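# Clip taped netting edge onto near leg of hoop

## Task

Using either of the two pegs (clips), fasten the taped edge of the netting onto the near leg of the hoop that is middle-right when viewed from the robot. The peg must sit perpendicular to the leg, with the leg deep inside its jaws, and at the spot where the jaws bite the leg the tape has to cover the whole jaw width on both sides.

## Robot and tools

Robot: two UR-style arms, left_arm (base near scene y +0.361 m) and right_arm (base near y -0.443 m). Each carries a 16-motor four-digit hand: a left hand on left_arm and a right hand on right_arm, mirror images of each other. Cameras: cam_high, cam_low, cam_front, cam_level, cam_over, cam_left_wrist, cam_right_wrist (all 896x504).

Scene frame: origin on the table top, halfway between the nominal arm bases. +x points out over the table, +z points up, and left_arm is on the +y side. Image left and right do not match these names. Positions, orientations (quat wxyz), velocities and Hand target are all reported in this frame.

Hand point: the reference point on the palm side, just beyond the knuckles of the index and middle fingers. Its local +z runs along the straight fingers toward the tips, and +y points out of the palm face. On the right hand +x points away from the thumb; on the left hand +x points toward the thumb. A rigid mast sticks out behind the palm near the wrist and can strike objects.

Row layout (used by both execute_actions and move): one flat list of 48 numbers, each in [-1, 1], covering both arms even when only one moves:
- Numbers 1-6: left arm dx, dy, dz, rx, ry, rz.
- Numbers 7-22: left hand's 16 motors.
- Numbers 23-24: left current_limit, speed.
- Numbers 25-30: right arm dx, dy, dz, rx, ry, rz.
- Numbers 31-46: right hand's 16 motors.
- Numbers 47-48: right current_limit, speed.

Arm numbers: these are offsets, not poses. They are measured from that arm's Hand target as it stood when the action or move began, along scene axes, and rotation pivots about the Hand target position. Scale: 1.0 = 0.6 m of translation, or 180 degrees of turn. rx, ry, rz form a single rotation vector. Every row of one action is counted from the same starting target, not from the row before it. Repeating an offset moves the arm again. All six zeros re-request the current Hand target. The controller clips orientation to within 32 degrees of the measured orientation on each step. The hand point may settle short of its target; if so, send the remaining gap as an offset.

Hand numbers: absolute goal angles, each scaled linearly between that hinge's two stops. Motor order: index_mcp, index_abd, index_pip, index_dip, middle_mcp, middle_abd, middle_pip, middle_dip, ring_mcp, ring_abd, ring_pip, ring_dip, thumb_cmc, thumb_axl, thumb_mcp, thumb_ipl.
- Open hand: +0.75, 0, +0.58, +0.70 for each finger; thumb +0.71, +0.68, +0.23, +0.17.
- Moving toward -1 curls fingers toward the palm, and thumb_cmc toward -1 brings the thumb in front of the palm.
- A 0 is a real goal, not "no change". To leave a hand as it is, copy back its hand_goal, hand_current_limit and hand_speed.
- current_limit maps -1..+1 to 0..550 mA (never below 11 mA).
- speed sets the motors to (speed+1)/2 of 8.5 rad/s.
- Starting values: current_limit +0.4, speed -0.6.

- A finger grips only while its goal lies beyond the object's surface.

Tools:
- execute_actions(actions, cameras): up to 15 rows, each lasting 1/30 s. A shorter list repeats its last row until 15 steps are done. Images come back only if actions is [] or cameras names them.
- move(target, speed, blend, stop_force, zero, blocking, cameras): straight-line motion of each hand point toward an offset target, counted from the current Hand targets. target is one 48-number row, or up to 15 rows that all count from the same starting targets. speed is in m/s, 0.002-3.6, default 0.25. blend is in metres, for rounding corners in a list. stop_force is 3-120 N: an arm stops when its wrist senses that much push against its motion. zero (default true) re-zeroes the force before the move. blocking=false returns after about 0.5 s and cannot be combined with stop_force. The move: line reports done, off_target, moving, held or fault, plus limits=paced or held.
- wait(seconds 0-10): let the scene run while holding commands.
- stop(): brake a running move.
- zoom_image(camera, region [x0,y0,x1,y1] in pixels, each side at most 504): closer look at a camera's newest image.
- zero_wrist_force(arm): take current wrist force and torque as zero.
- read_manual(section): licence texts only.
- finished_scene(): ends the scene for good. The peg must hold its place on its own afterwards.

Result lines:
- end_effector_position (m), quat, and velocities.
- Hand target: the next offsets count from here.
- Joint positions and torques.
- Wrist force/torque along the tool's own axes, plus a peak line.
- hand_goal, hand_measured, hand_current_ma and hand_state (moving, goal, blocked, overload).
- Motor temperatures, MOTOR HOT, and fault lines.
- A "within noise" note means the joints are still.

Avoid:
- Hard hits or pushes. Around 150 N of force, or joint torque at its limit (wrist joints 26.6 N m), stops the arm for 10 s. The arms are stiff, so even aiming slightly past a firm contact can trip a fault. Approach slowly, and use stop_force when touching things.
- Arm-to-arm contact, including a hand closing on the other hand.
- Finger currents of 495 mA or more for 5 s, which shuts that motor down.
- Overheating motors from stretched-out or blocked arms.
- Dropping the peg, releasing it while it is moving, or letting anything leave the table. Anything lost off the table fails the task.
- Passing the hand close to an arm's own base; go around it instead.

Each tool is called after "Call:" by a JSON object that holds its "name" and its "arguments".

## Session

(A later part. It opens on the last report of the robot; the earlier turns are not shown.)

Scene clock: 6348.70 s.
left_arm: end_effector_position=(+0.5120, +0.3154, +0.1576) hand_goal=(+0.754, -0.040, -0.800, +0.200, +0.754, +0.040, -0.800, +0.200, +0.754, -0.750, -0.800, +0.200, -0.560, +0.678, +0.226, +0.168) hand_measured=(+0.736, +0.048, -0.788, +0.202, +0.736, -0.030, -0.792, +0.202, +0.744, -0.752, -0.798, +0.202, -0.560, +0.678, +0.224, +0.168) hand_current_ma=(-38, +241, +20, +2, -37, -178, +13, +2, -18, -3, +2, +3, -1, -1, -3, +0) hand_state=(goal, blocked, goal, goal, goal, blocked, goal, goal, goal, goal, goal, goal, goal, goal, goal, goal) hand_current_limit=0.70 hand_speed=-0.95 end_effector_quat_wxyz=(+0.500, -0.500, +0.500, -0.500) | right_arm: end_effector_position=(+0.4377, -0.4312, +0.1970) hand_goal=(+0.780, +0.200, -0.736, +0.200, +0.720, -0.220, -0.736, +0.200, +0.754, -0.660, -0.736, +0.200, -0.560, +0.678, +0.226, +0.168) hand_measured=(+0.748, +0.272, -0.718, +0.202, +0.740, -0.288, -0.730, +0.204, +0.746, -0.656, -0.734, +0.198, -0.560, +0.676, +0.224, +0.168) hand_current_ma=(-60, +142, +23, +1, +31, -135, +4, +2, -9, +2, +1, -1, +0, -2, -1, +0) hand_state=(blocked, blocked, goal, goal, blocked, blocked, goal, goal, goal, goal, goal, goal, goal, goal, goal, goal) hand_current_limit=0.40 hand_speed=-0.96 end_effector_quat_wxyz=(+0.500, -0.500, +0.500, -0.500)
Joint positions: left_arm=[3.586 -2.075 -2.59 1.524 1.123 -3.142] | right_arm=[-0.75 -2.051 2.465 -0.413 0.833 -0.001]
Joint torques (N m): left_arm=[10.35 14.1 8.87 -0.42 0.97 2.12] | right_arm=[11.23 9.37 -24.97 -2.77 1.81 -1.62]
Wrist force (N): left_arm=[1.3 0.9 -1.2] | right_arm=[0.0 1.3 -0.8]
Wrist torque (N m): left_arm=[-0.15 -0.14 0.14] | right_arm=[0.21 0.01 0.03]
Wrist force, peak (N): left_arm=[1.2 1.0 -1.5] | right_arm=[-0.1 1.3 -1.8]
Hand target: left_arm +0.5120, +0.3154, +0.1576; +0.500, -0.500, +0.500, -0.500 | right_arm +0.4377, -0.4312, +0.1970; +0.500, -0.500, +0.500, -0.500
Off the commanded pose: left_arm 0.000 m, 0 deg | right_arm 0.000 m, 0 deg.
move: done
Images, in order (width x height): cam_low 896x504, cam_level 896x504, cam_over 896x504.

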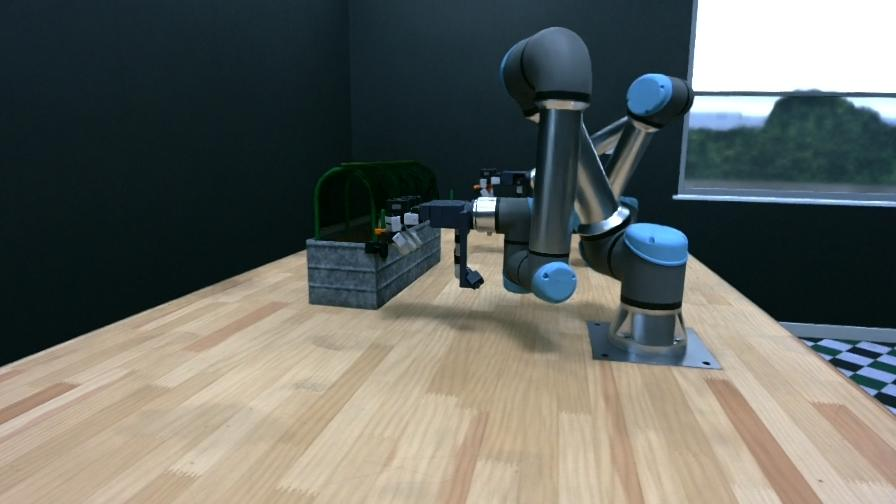

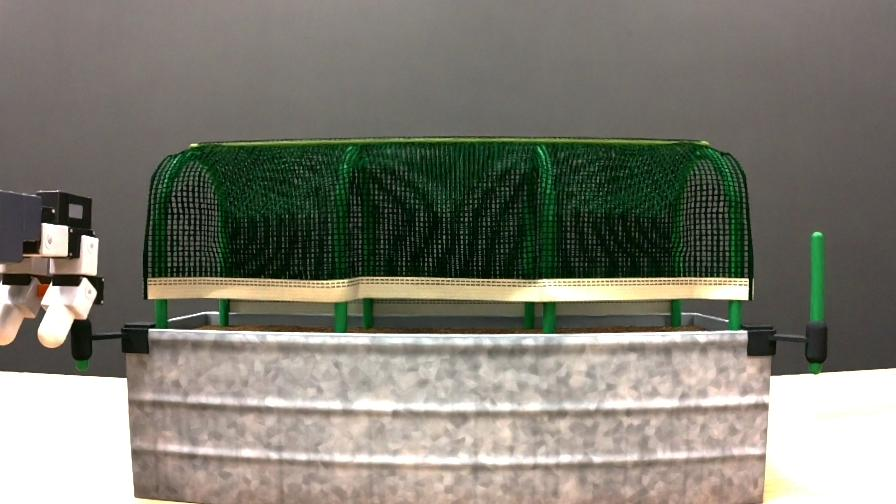

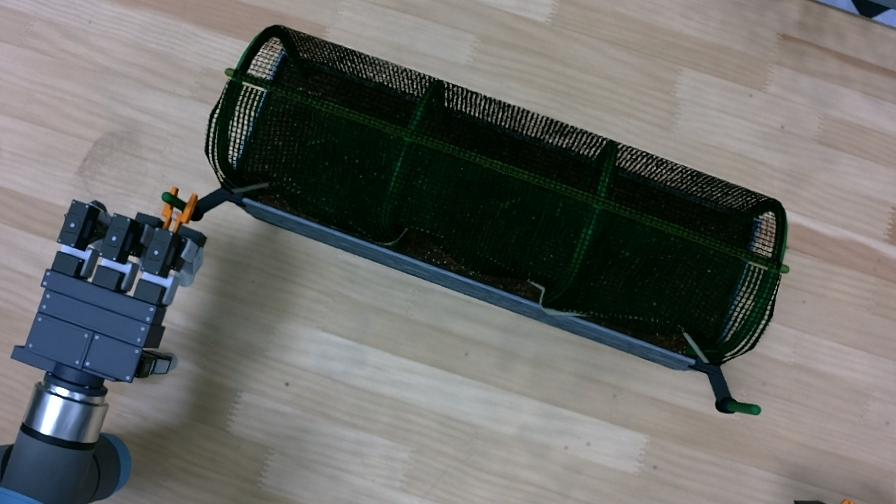

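Call:
{"name": "move", "arguments": {"target": [-0.1,0,0.0,0,0,0,0.754,-0.04,-0.80,0.2,0.754,0.04,-0.80,0.2,0.754,-0.75,-0.80,0.2,-0.56,0.678,0.226,0.168,0.7,-0.95,0,0,0,0,0,0,0.78,0.20,-0.737,0.2,0.72,-0.22,-0.737,0.2,0.754,-0.66,-0.737,0.2,-0.56,0.678,0.226,0.168,0.4,-0.96], "speed": 0.03, "cameras": ["cam_over", "cam_level", "cam_low", "cam_front"]}}

Call:
{"name": "zoom_image", "arguments": {"camera": "cam_over", "region": [120, 190, 230, 300]}}

Call:
{"name": "zoom_image", "arguments": {"camera": "cam_low", "region": [360, 180, 460, 255]}}

Call:
{"name": "zoom_image", "arguments": {"camera": "cam_level", "region": [0, 170, 150, 370]}}

Scene clock: 6370.03 s.
left_arm: end_effector_position=(+0.4662, +0.3154, +0.1577) hand_goal=(+0.754, -0.040, -0.800, +0.200, +0.754, +0.040, -0.800, +0.200, +0.754, -0.750, -0.800, +0.200, -0.560, +0.678, +0.226, +0.168) hand_measured=(+0.736, +0.048, -0.788, +0.202, +0.736, -0.030, -0.792, +0.202, +0.744, -0.752, -0.798, +0.202, -0.560, +0.678, +0.224, +0.168) hand_current_ma=(-38, +241, +19, +2, -36, -178, +13, +2, -18, -3, +2, +3, -1, -1, -2, +0) hand_state=(goal, blocked, goal, goal, goal, blocked, goal, goal, goal, goal, goal, goal, goal, goal, goal, goal) hand_current_limit=0.70 hand_speed=-0.95 end_effector_quat_wxyz=(+0.500, -0.500, +0.500, -0.500) | right_arm: end_effector_position=(+0.4377, -0.4312, +0.1970) hand_goal=(+0.780, +0.200, -0.736, +0.200, +0.720, -0.220, -0.736, +0.200, +0.754, -0.660, -0.736, +0.200, -0.560, +0.678, +0.226, +0.168) hand_measured=(+0.748, +0.272, -0.718, +0.202, +0.740, -0.288, -0.730, +0.204, +0.746, -0.656, -0.734, +0.198, -0.560, +0.676, +0.224, +0.168) hand_current_ma=(-60, +142, +23, +1, +31, -135, +4, +2, -9, +2, +1, -1, +0, -2, -1, +0) hand_state=(blocked, blocked, goal, goal, blocked, blocked, goal, goal, goal, goal, goal, goal, goal, goal, goal, goal) hand_current_limit=0.40 hand_speed=-0.96 end_effector_quat_wxyz=(+0.500, -0.500, +0.500, -0.500)
Joint positions: left_arm=[3.698 -2.082 -2.73 1.672 1.01 -3.141] | right_arm=[-0.75 -2.051 2.465 -0.413 0.833 -0.001]
Joint torques (N m): left_arm=[1.32 14.76 5.89 -0.08 1.14 -0.28] | right_arm=[10.08 9.62 -25.53 -2.68 1.76 -1.19]
Wrist force (N): left_arm=[1.3 1.0 -1.0] | right_arm=[-0.1 1.1 -1.0]
Wrist torque (N m): left_arm=[-0.19 -0.11 0.15] | right_arm=[0.20 0.02 0.01]
Wrist force, peak (N): left_arm=[1.3 1.1 -1.9] | right_arm=[-0.4 1.7 -1.5]
Hand target: left_arm +0.4663, +0.3154, +0.1577; +0.500, -0.500, +0.500, -0.500 (not the last commanded pose) | right_arm +0.4377, -0.4312, +0.1970; +0.500, -0.500, +0.500, -0.500
Off the commanded pose: left_arm 0.014 m, 0 deg | right_arm 0.000 m, 0 deg.
move: held (left_arm; a check stopped the path); limits=held
pose unreachable (left arm): on one or more control steps of this call, first in action 0 (counted from 0), this arm could not follow its commanded pose, so it was not sent that pose on those steps. It may still have moved: this result reports where it is.
cause: moving toward the commanded pose would bring two parts of the arm too close to each other (joints 3 (elbow) to 5 (wrist 2) lie between them).
Images, in order (width x height): cam_low 896x504, cam_front 896x504, cam_level 896x504, cam_over 896x504.

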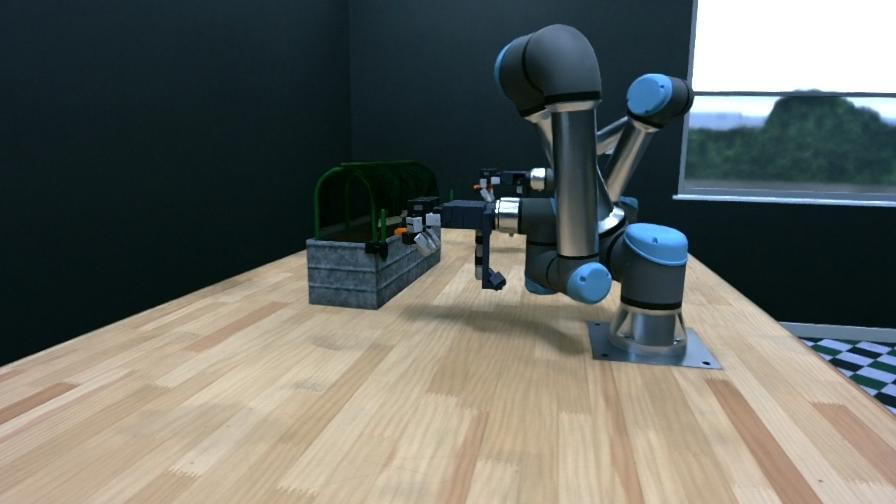

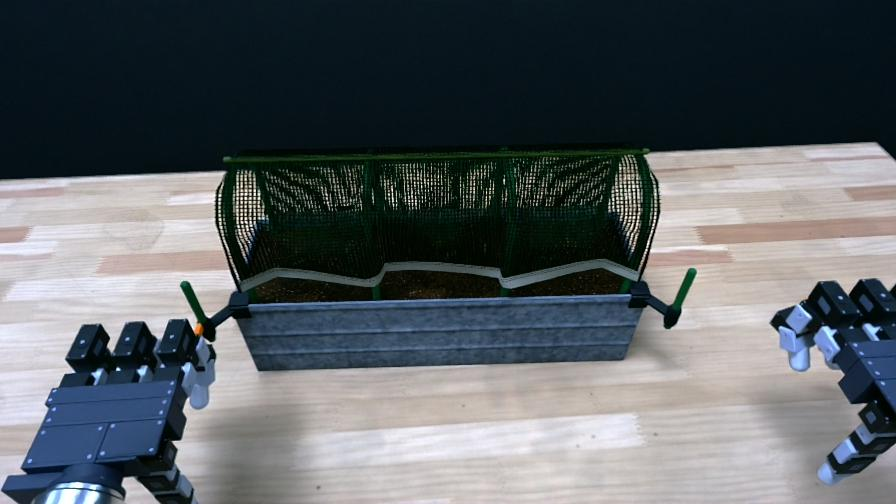

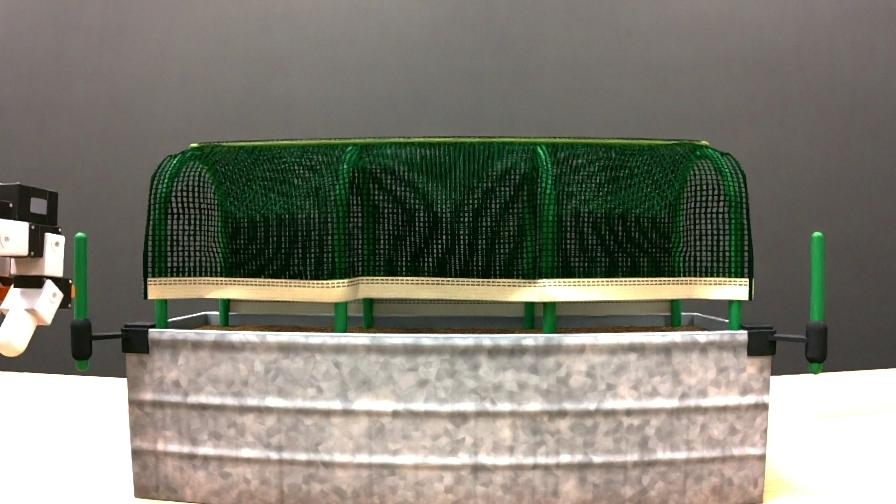

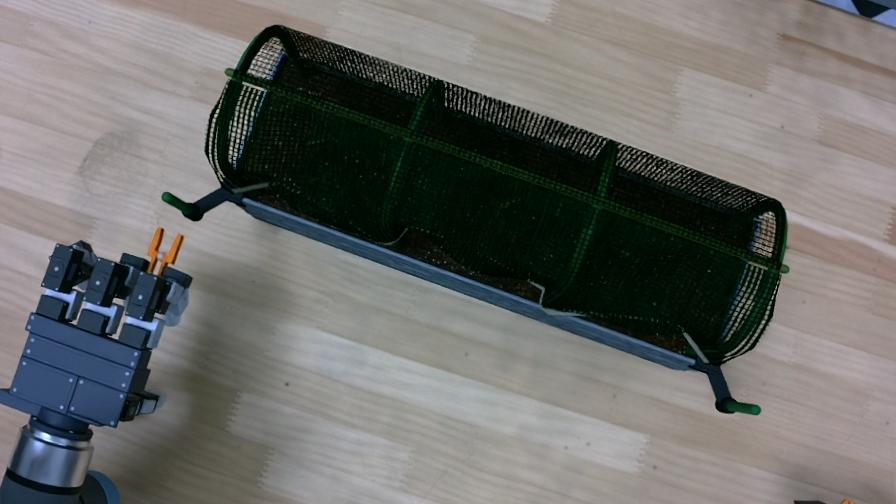

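Scaled by 4.582.

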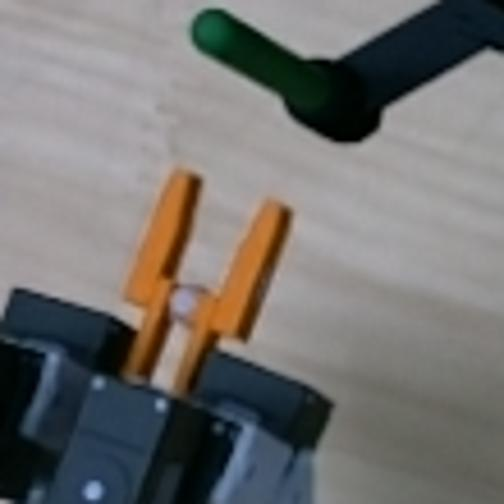

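Scaled by 5.040.

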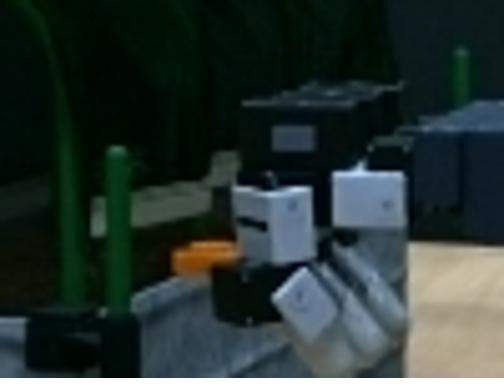

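Scaled by 2.520.

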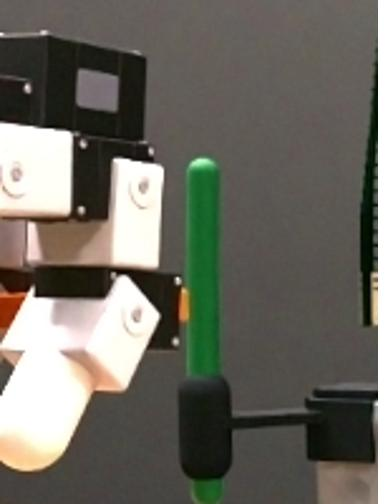

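Call:
{"name": "move", "arguments": {"target": [[-0.005,-0.2,0.01,0,0,0,0.754,-0.04,-0.80,0.2,0.754,0.04,-0.80,0.2,0.754,-0.75,-0.80,0.2,-0.56,0.678,0.226,0.168,0.7,-0.95,0,0,0,0,0,0,0.78,0.20,-0.737,0.2,0.72,-0.22,-0.737,0.2,0.754,-0.66,-0.737,0.2,-0.56,0.678,0.226,0.168,0.4,-0.96],[0.02,-0.655,0.01,0,0,0,0.754,-0.04,-0.80,0.2,0.754,0.04,-0.80,0.2,0.754,-0.75,-0.80,0.2,-0.56,0.678,0.226,0.168,0.7,-0.95,0,0,0,0,0,0,0.78,0.20,-0.737,0.2,0.72,-0.22,-0.737,0.2,0.754,-0.66,-0.737,0.2,-0.56,0.678,0.226,0.168,0.4,-0.96]], "speed": 0.1, "blend": 0.03, "cameras": ["cam_over", "cam_level", "cam_low", "cam_front"]}}

Call:
{"name": "zoom_image", "arguments": {"camera": "cam_over", "region": [470, 260, 610, 400]}}

Call:
{"name": "zoom_image", "arguments": {"camera": "cam_low", "region": [395, 160, 505, 240]}}

Call:
{"name": "zoom_image", "arguments": {"camera": "cam_level", "region": [480, 220, 620, 360]}}

Scene clock: 6405.40 s.
left_arm: end_effector_position=(+0.4686, +0.0942, +0.1637) hand_goal=(+0.754, -0.040, -0.800, +0.200, +0.754, +0.040, -0.800, +0.200, +0.754, -0.750, -0.800, +0.200, -0.560, +0.678, +0.226, +0.168) hand_measured=(+0.736, +0.048, -0.790, +0.202, +0.738, -0.030, -0.792, +0.202, +0.744, -0.752, -0.798, +0.202, -0.560, +0.678, +0.224, +0.168) hand_current_ma=(-36, +239, +17, +2, -34, -175, +11, +2, -17, -2, +2, +3, +0, -1, -2, +0) hand_state=(goal, blocked, goal, goal, goal, blocked, goal, goal, goal, goal, goal, goal, goal, goal, goal, goal) hand_current_limit=0.70 hand_speed=-0.95 end_effector_quat_wxyz=(+0.500, -0.500, +0.500, -0.500) | right_arm: end_effector_position=(+0.4377, -0.4312, +0.1970) hand_goal=(+0.780, +0.200, -0.736, +0.200, +0.720, -0.220, -0.736, +0.200, +0.754, -0.660, -0.736, +0.200, -0.560, +0.678, +0.226, +0.168) hand_measured=(+0.748, +0.272, -0.718, +0.202, +0.740, -0.288, -0.730, +0.204, +0.746, -0.656, -0.734, +0.198, -0.560, +0.676, +0.224, +0.168) hand_current_ma=(-60, +142, +23, +1, +31, -135, +4, +2, -9, +2, +1, -1, +0, -2, -1, +0) hand_state=(blocked, blocked, goal, goal, blocked, blocked, goal, goal, goal, goal, goal, goal, goal, goal, goal, goal) hand_current_limit=0.40 hand_speed=-0.96 end_effector_quat_wxyz=(+0.500, -0.500, +0.500, -0.500)
Joint positions: left_arm=[2.712 -2.09 -2.399 1.349 1.995 -3.141] | right_arm=[-0.75 -2.051 2.465 -0.413 0.833 -0.001]
Joint torques (N m): left_arm=[10.4 28.58 0.95 3.94 -1.43 1.53] | right_arm=[10.62 8.11 -25.95 -2.84 1.82 -1.44]
Wrist force (N): left_arm=[1.0 0.9 -0.8] | right_arm=[-0.2 1.2 -1.1]
Wrist torque (N m): left_arm=[-0.18 -0.10 0.07] | right_arm=[0.22 0.04 0.01]
Wrist force, peak (N): left_arm=[3.3 0.2 -1.0] | right_arm=[-0.4 1.8 -1.2]
Hand target: left_arm +0.4686, +0.0942, +0.1637; +0.500, -0.500, +0.500, -0.500 (not the last commanded pose) | right_arm +0.4377, -0.4312, +0.1970; +0.500, -0.500, +0.500, -0.500
Off the commanded pose: left_arm 0.172 m, 0 deg | right_arm 0.000 m, 0 deg.
move: held (left_arm; a check stopped the path); path passed 1 of 2 targets; limits=held
pose unreachable (left arm): on one or more control steps of this call, first in action 0 (counted from 0), this arm could not follow its commanded pose, so it was not sent that pose on those steps. It may still have moved: this result reports where it is.
cause: moving toward the commanded pose would bring two parts of the arm too close to each other (joints 4 (wrist 1) to 6 (wrist 3) lie between them).
Images, in order (width x height): cam_low 896x504, cam_front 896x504, cam_level 896x504, cam_over 896x504.

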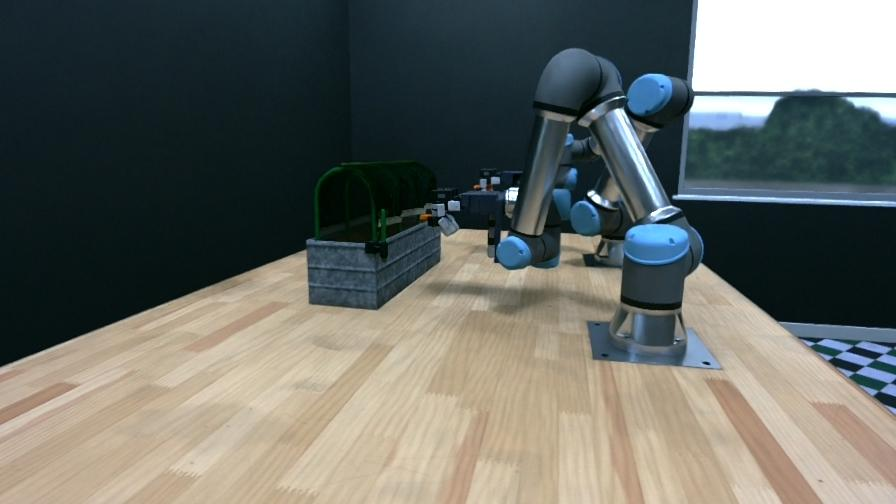

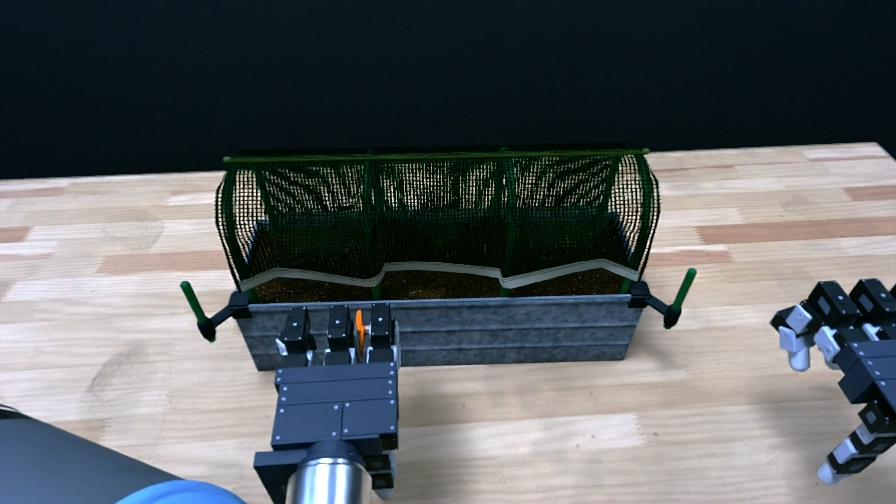

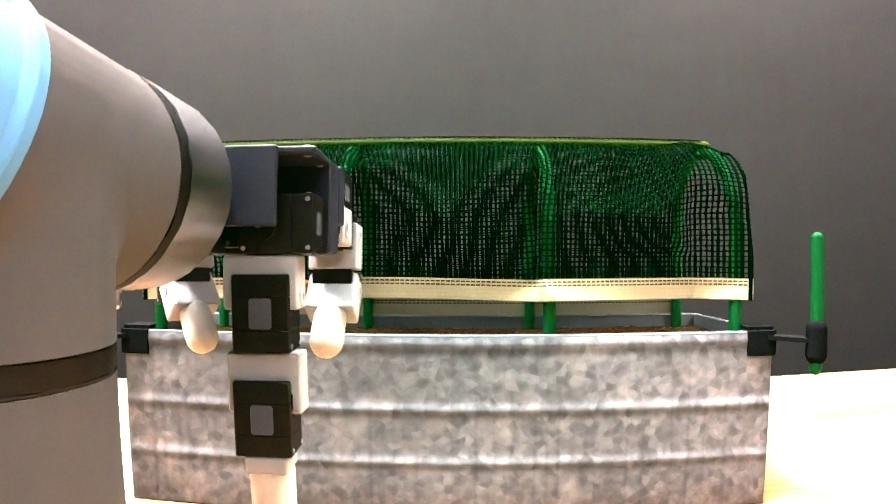

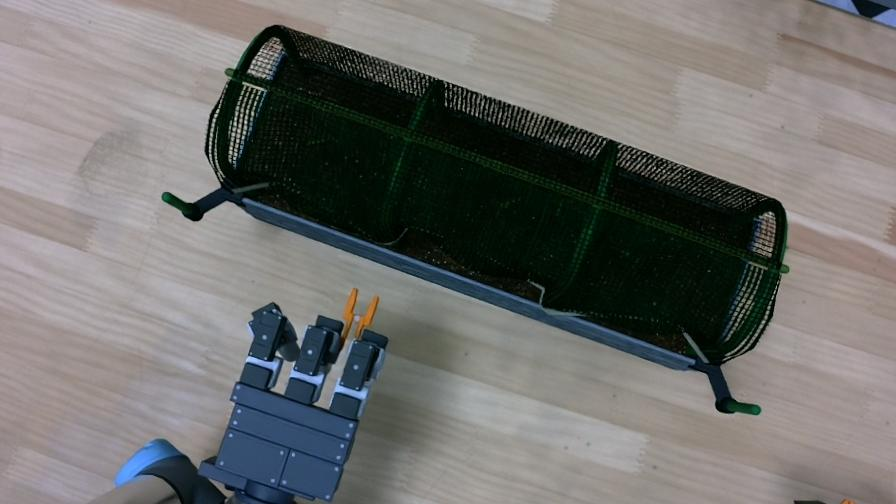

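Scaled by 3.600.

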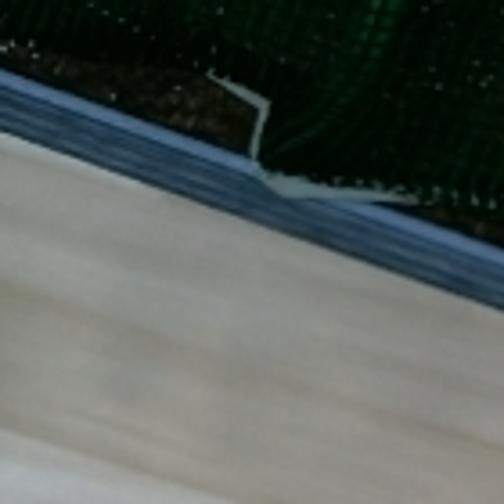

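Scaled by 4.582.

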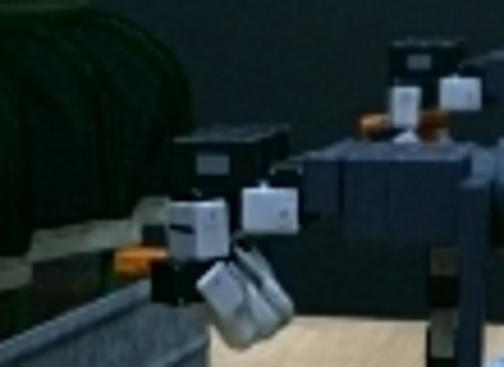

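Scaled by 3.600.

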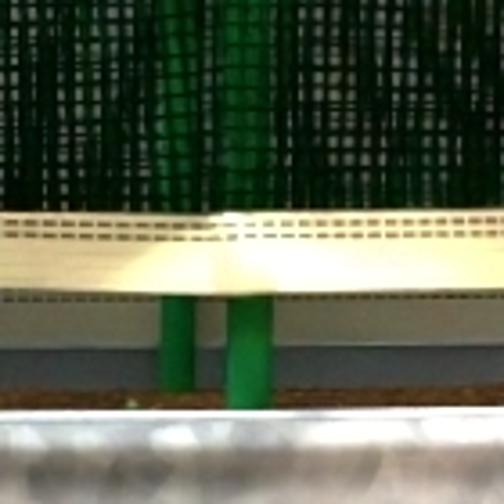

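Call:
{"name": "move", "arguments": {"target": [[0,0,0,0,0,-0.0833,0.754,-0.04,-0.80,0.2,0.754,0.04,-0.80,0.2,0.754,-0.75,-0.80,0.2,-0.56,0.678,0.226,0.168,0.7,-0.95,0,0,0,0,0,0,0.78,0.20,-0.737,0.2,0.72,-0.22,-0.737,0.2,0.754,-0.66,-0.737,0.2,-0.56,0.678,0.226,0.168,0.4,-0.96],[0.0267,-0.235,-0.01,0,0,-0.0833,0.754,-0.04,-0.80,0.2,0.754,0.04,-0.80,0.2,0.754,-0.75,-0.80,0.2,-0.56,0.678,0.226,0.168,0.7,-0.95,0,0,0,0,0,0,0.78,0.20,-0.737,0.2,0.72,-0.22,-0.737,0.2,0.754,-0.66,-0.737,0.2,-0.56,0.678,0.226,0.168,0.4,-0.96]], "speed": 0.08, "cameras": ["cam_over", "cam_level", "cam_low", "cam_front"]}}

Call:
{"name": "zoom_image", "arguments": {"camera": "cam_over", "region": [470, 260, 610, 400]}}

Call:
{"name": "zoom_image", "arguments": {"camera": "cam_low", "region": [395, 160, 505, 240]}}

Call:
{"name": "zoom_image", "arguments": {"camera": "cam_level", "region": [440, 200, 640, 360]}}

Scene clock: 6544.40 s.
left_arm: end_effector_position=(+0.4846, -0.0468, +0.1576) hand_goal=(+0.754, -0.040, -0.800, +0.200, +0.754, +0.040, -0.800, +0.200, +0.754, -0.750, -0.800, +0.200, -0.560, +0.678, +0.226, +0.168) hand_measured=(+0.736, +0.048, -0.790, +0.202, +0.738, -0.030, -0.792, +0.202, +0.744, -0.752, -0.798, +0.202, -0.560, +0.678, +0.224, +0.168) hand_current_ma=(-36, +239, +17, +2, -34, -175, +11, +2, -17, -2, +2, +3, +0, -1, -2, +0) hand_state=(goal, blocked, goal, goal, goal, blocked, goal, goal, goal, goal, goal, goal, goal, goal, goal, goal) hand_current_limit=0.70 hand_speed=-0.95 end_effector_quat_wxyz=(+0.430, -0.430, +0.561, -0.561) | right_arm: end_effector_position=(+0.4377, -0.4312, +0.1970) hand_goal=(+0.780, +0.200, -0.736, +0.200, +0.720, -0.220, -0.736, +0.200, +0.754, -0.660, -0.736, +0.200, -0.560, +0.678, +0.226, +0.168) hand_measured=(+0.748, +0.272, -0.718, +0.202, +0.740, -0.288, -0.730, +0.204, +0.746, -0.656, -0.734, +0.198, -0.560, +0.676, +0.224, +0.168) hand_current_ma=(-60, +142, +23, +1, +31, -135, +4, +2, -9, +2, +1, -1, +0, -2, -1, +0) hand_state=(blocked, blocked, goal, goal, blocked, blocked, goal, goal, goal, goal, goal, goal, goal, goal, goal, goal) hand_current_limit=0.40 hand_speed=-0.96 end_effector_quat_wxyz=(+0.500, -0.500, +0.500, -0.500)
Joint positions: left_arm=[2.544 -2.188 -2.158 1.205 1.902 -3.141] | right_arm=[-0.75 -2.051 2.465 -0.413 0.833 -0.001]
Joint torques (N m): left_arm=[7.34 52.13 10.2 3.8 -0.59 1.93] | right_arm=[10.15 8.87 -26.23 -2.72 1.47 -1.45]
Wrist force (N): left_arm=[1.2 0.8 -0.6] | right_arm=[0.0 1.3 -1.0]
Wrist torque (N m): left_arm=[-0.20 -0.10 0.07] | right_arm=[0.22 0.01 0.02]
Wrist force, peak (N): left_arm=[1.9 0.7 -0.5] | right_arm=[-0.1 1.7 -1.3]
Hand target: left_arm +0.4846, -0.0468, +0.1577; +0.431, -0.430, +0.561, -0.561 | right_arm +0.4377, -0.4312, +0.1970; +0.500, -0.500, +0.500, -0.500
Off the commanded pose: left_arm 0.000 m, 0 deg | right_arm 0.000 m, 0 deg.
move: done
Images, in order (width x height): cam_low 896x504, cam_front 896x504, cam_level 896x504, cam_over 896x504.

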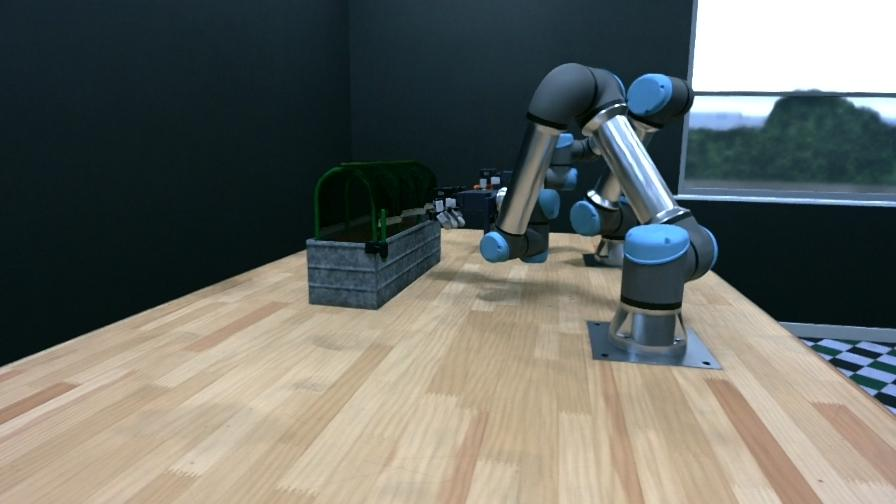

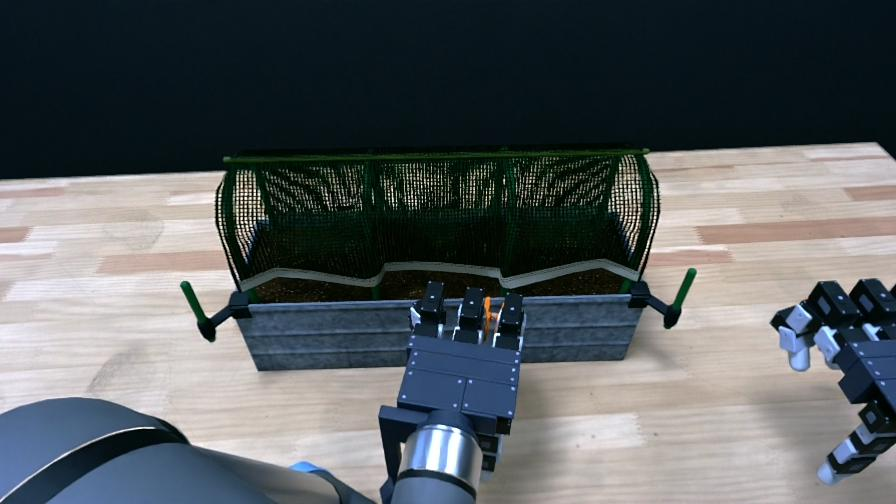

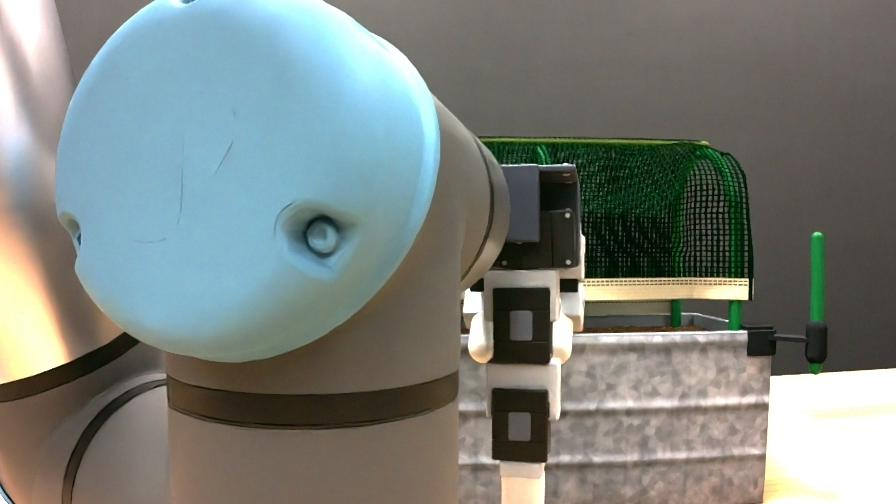

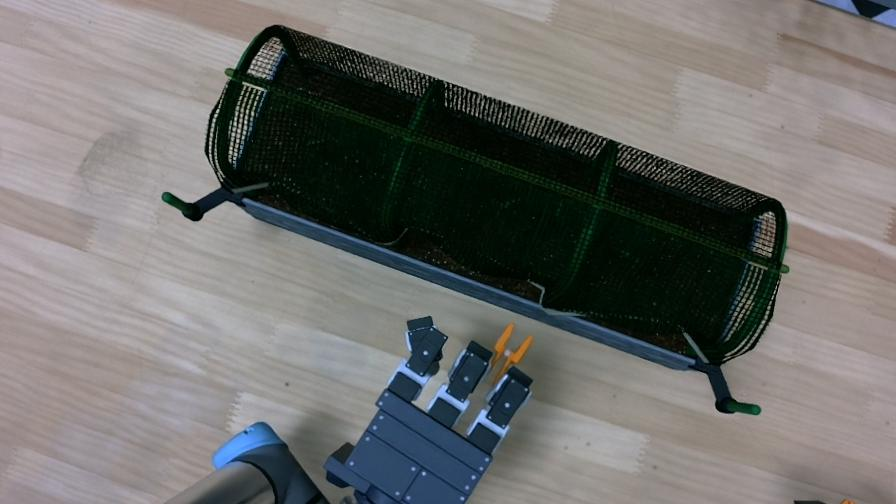

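Scaled by 3.600.

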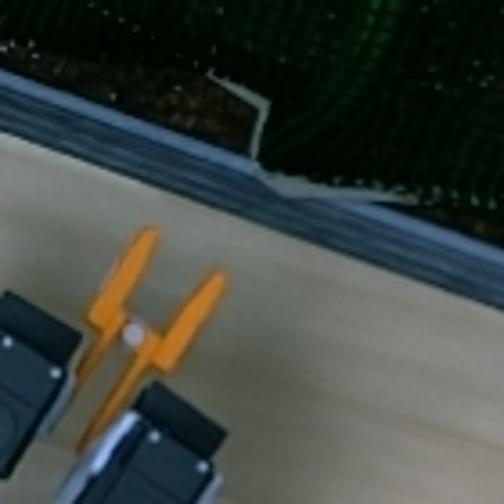

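Scaled by 4.582.

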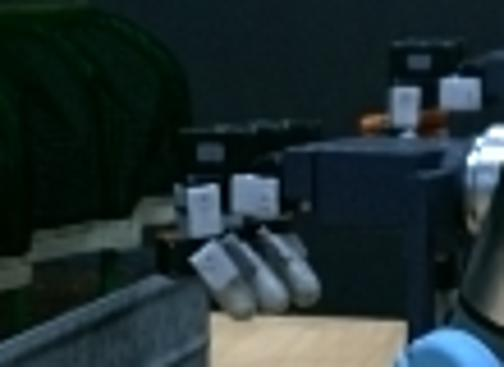

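Scaled by 2.520.

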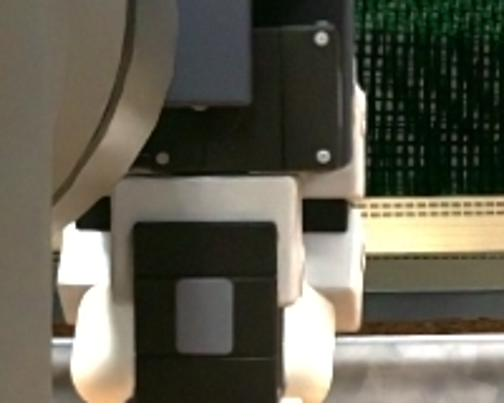

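Call:
{"name": "zoom_image", "arguments": {"camera": "cam_low", "region": [420, 190, 470, 225]}}

Call:
{"name": "zoom_image", "arguments": {"camera": "cam_front", "region": [450, 260, 550, 350]}}

Scaled by 10.080.

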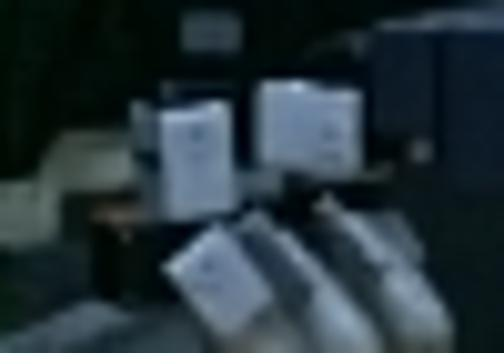

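Scaled by 5.040.

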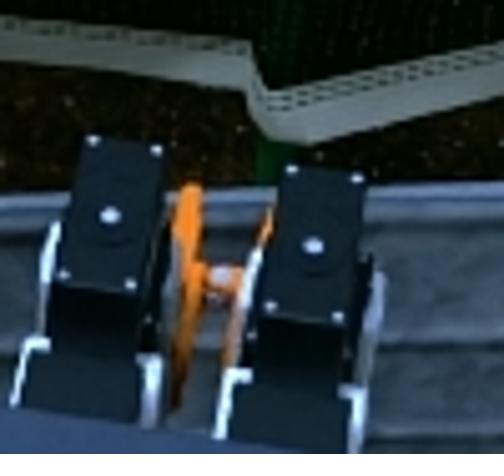

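Call:
{"name": "move", "arguments": {"target": [0,0,0,0,0,0,0.754,-0.04,-0.80,0.2,0.754,0.04,-0.80,0.2,-0.45,-0.1,0.1,0.4,-0.56,0.678,0.226,0.168,0.7,-0.95,0,0,0,0,0,0,0.78,0.20,-0.737,0.2,0.72,-0.22,-0.737,0.2,0.754,-0.66,-0.737,0.2,-0.56,0.678,0.226,0.168,0.4,-0.96], "speed": 0.02, "cameras": ["cam_over", "cam_low", "cam_front", "cam_left_wrist"]}}

Call:
{"name": "zoom_image", "arguments": {"camera": "cam_low", "region": [395, 175, 485, 238]}}

Call:
{"name": "zoom_image", "arguments": {"camera": "cam_over", "region": [470, 260, 610, 400]}}

Scene clock: 6649.83 s.
left_arm: end_effector_position=(+0.4846, -0.0468, +0.1577) hand_goal=(+0.754, -0.040, -0.800, +0.200, +0.754, +0.040, -0.800, +0.200, -0.450, -0.100, +0.100, +0.400, -0.560, +0.678, +0.226, +0.168) hand_measured=(+0.736, +0.048, -0.790, +0.202, +0.738, -0.030, -0.792, +0.202, -0.068, -0.102, +0.070, +0.398, -0.560, +0.678, +0.224, +0.168) hand_current_ma=(-36, +239, +17, +2, -34, -175, +11, +2, +0, -2, -6, -3, +0, -1, -2, +0) hand_state=(goal, blocked, goal, goal, goal, blocked, goal, goal, moving, goal, moving, goal, goal, goal, goal, goal) hand_current_limit=0.70 hand_speed=-0.95 end_effector_quat_wxyz=(+0.431, -0.430, +0.561, -0.561) | right_arm: end_effector_position=(+0.4377, -0.4312, +0.1970) hand_goal=(+0.780, +0.200, -0.736, +0.200, +0.720, -0.220, -0.736, +0.200, +0.754, -0.660, -0.736, +0.200, -0.560, +0.678, +0.226, +0.168) hand_measured=(+0.748, +0.272, -0.718, +0.202, +0.740, -0.288, -0.730, +0.204, +0.746, -0.656, -0.734, +0.198, -0.560, +0.676, +0.224, +0.168) hand_current_ma=(-60, +142, +23, +1, +31, -135, +4, +2, -9, +2, +1, -1, +0, -2, -1, +0) hand_state=(blocked, blocked, goal, goal, blocked, blocked, goal, goal, goal, goal, goal, goal, goal, goal, goal, goal) hand_current_limit=0.40 hand_speed=-0.96 end_effector_quat_wxyz=(+0.500, -0.500, +0.500, -0.500)
Joint positions: left_arm=[2.544 -2.188 -2.158 1.205 1.902 -3.141] | right_arm=[-0.75 -2.051 2.465 -0.413 0.833 -0.001]
Joint torques (N m): left_arm=[11.95 51.44 12.2 0.13 -1.16 -2.21] | right_arm=[10.52 9.59 -24.91 -2.54 1.72 -1.31]
Wrist force (N): left_arm=[1.0 0.7 -0.9] | right_arm=[-0.4 1.5 -1.0]
Wrist torque (N m): left_arm=[-0.17 -0.08 0.06] | right_arm=[0.26 0.06 0.00]
Wrist force, peak (N): left_arm=[1.2 1.0 -0.8] | right_arm=[-0.3 1.7 -1.3]
Hand target: left_arm +0.4846, -0.0468, +0.1577; +0.431, -0.430, +0.561, -0.561 | right_arm +0.4377, -0.4312, +0.1970; +0.500, -0.500, +0.500, -0.500
Off the commanded pose: left_arm 0.000 m, 0 deg | right_arm 0.000 m, 0 deg.
move: moving (left_arm; no rest 5 s after the path's end)
Images, in order (width x height): cam_low 896x504, cam_front 896x504, cam_over 896x504, cam_left_wrist 896x504.

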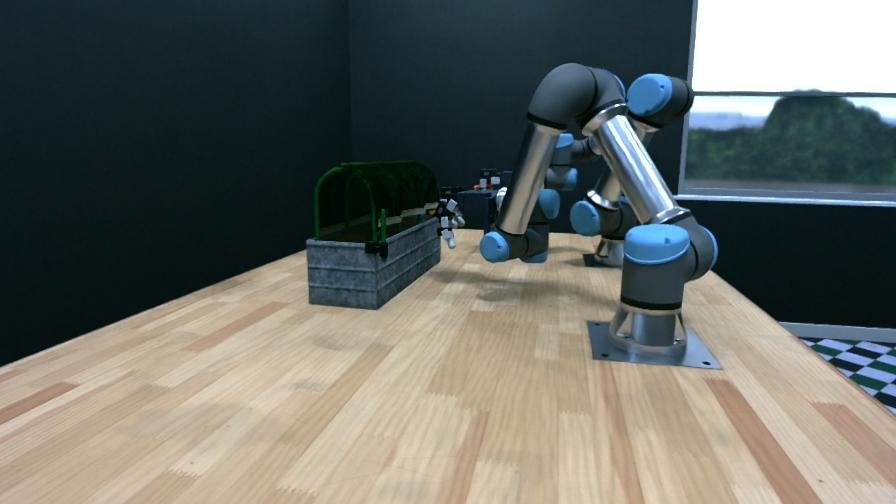

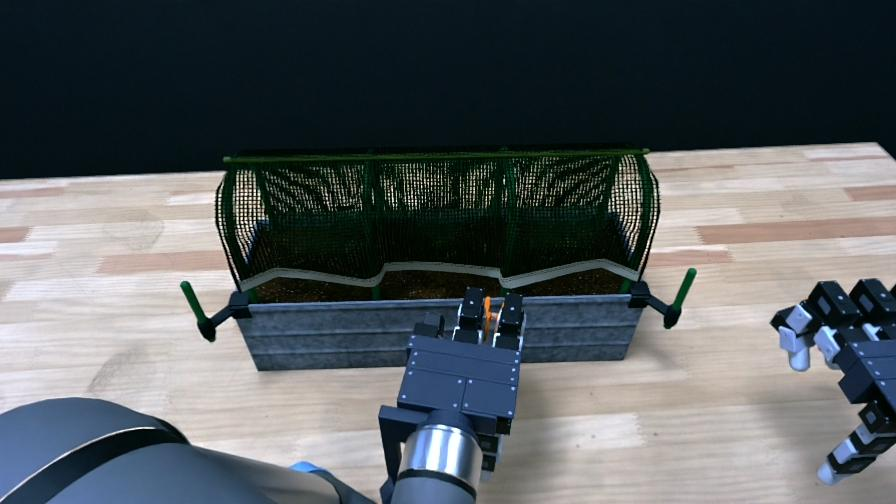

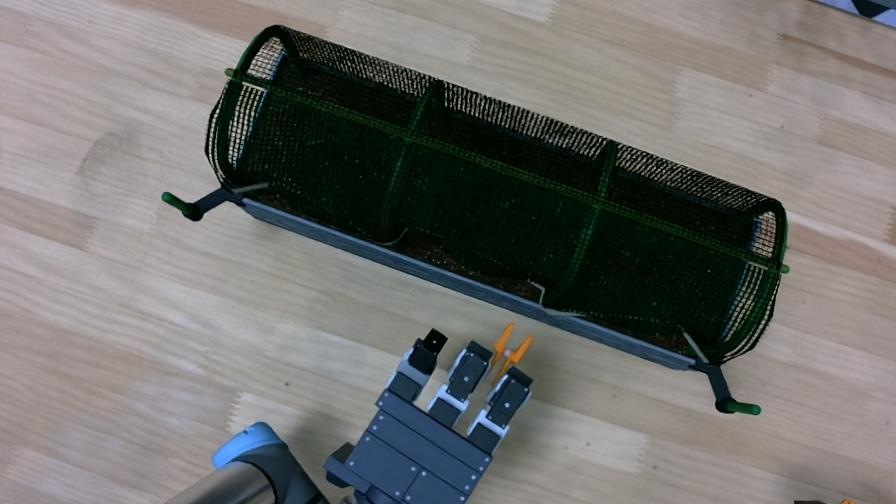

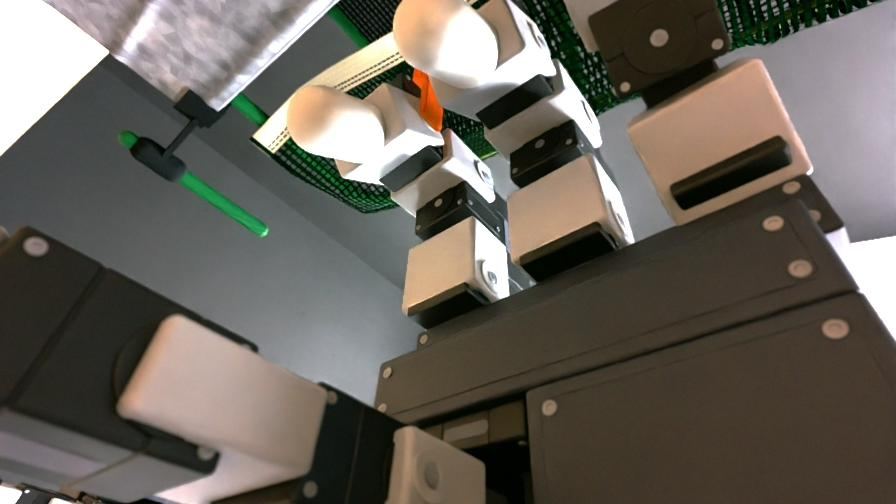

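Scaled by 5.600.

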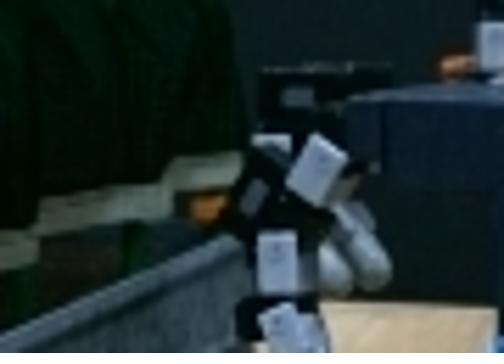

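Scaled by 3.600.

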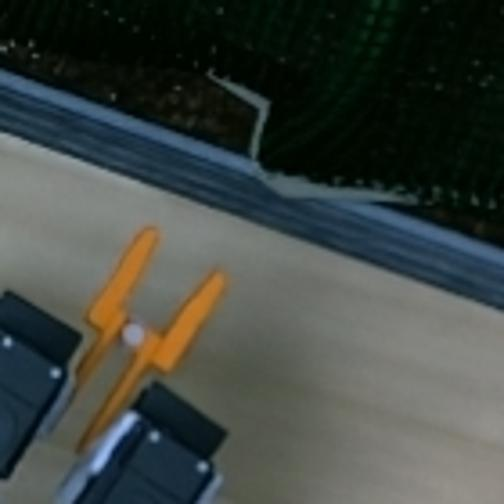

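Call:
{"name": "wait", "arguments": {"seconds": 1, "cameras": ["cam_low", "cam_front"]}}

Call:
{"name": "zoom_image", "arguments": {"camera": "cam_low", "region": [395, 190, 455, 232]}}

Call:
{"name": "zoom_image", "arguments": {"camera": "cam_front", "region": [450, 260, 550, 350]}}

Scene clock: 6672.10 s.
left_arm: end_effector_position=(+0.4846, -0.0468, +0.1577) hand_goal=(+0.754, -0.040, -0.800, +0.200, +0.754, +0.040, -0.800, +0.200, -0.450, -0.100, +0.100, +0.400, -0.560, +0.678, +0.226, +0.168) hand_measured=(+0.736, +0.048, -0.790, +0.202, +0.738, -0.030, -0.792, +0.202, -0.448, -0.102, +0.098, +0.398, -0.560, +0.678, +0.224, +0.168) hand_current_ma=(-36, +239, +17, +2, -34, -175, +11, +2, +2, -2, -1, -3, +0, -1, -2, +0) hand_state=(goal, blocked, goal, goal, goal, blocked, goal, goal, goal, goal, goal, goal, goal, goal, goal, goal) hand_current_limit=0.70 hand_speed=-0.95 end_effector_quat_wxyz=(+0.431, -0.430, +0.561, -0.561) | right_arm: end_effector_position=(+0.4377, -0.4312, +0.1970) hand_goal=(+0.780, +0.200, -0.736, +0.200, +0.720, -0.220, -0.736, +0.200, +0.754, -0.660, -0.736, +0.200, -0.560, +0.678, +0.226, +0.168) hand_measured=(+0.748, +0.272, -0.718, +0.202, +0.740, -0.288, -0.730, +0.204, +0.746, -0.656, -0.734, +0.198, -0.560, +0.676, +0.224, +0.168) hand_current_ma=(-60, +142, +23, +1, +31, -135, +4, +2, -9, +2, +1, -1, +0, -2, -1, +0) hand_state=(blocked, blocked, goal, goal, blocked, blocked, goal, goal, goal, goal, goal, goal, goal, goal, goal, goal) hand_current_limit=0.40 hand_speed=-0.96 end_effector_quat_wxyz=(+0.500, -0.500, +0.500, -0.500)
Joint positions: left_arm=[2.544 -2.188 -2.158 1.205 1.902 -3.141] | right_arm=[-0.75 -2.051 2.465 -0.413 0.833 -0.001]
Joint torques (N m): left_arm=[11.7 51.9 6.34 0.09 -1.15 -2.48] | right_arm=[10.04 7.07 -25.17 -2.53 1.49 -1.33]
Wrist force (N): left_arm=[1.2 0.7 -0.6] | right_arm=[-0.2 1.3 -1.1]
Wrist torque (N m): left_arm=[-0.17 -0.11 0.09] | right_arm=[0.22 0.03 0.01]
Wrist force, peak (N): left_arm=[1.4 0.9 -0.9] | right_arm=[-0.3 1.6 -1.5]
Hand target: left_arm +0.4846, -0.0468, +0.1577; +0.431, -0.430, +0.561, -0.561 | right_arm +0.4377, -0.4312, +0.1970; +0.500, -0.500, +0.500, -0.500
Off the commanded pose: left_arm 0.000 m, 0 deg | right_arm 0.000 m, 0 deg.
wait: 1.00 s; at rest from the start
Images, in order (width x height): cam_low 896x504, cam_front 896x504.

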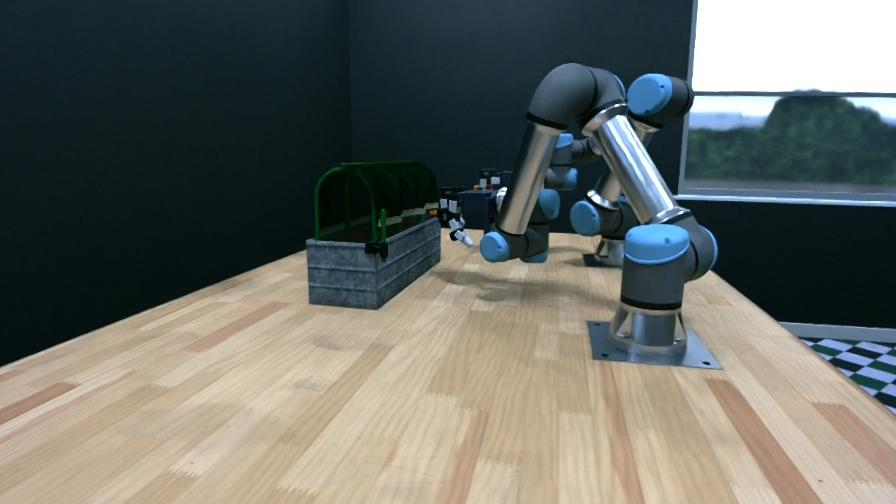

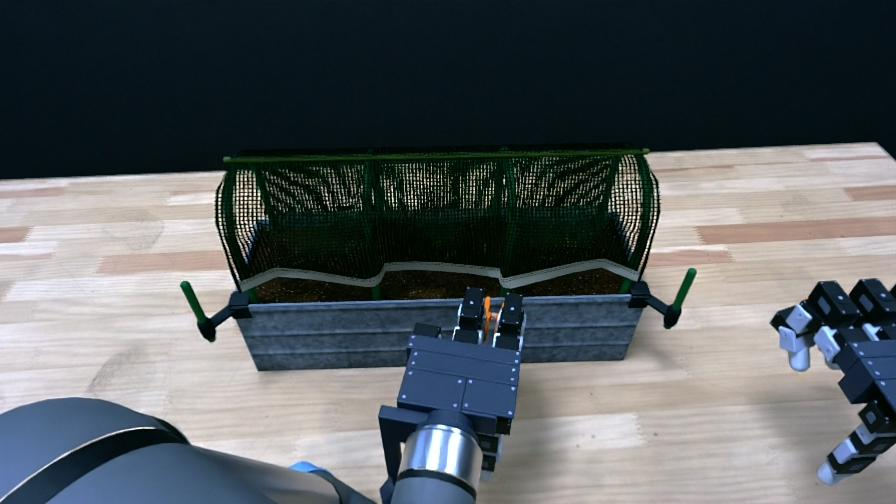

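Scaled by 8.400.

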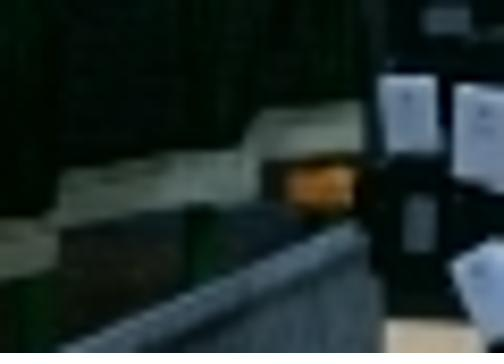

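Scaled by 5.040.

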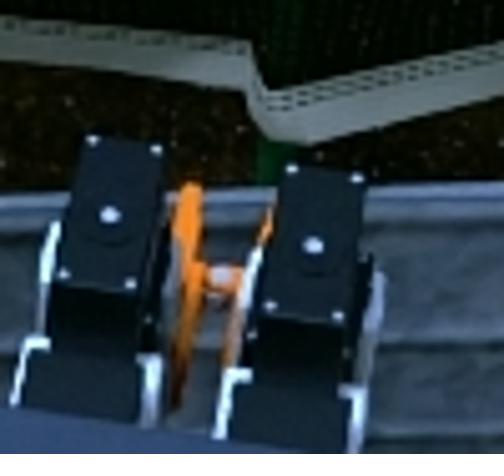

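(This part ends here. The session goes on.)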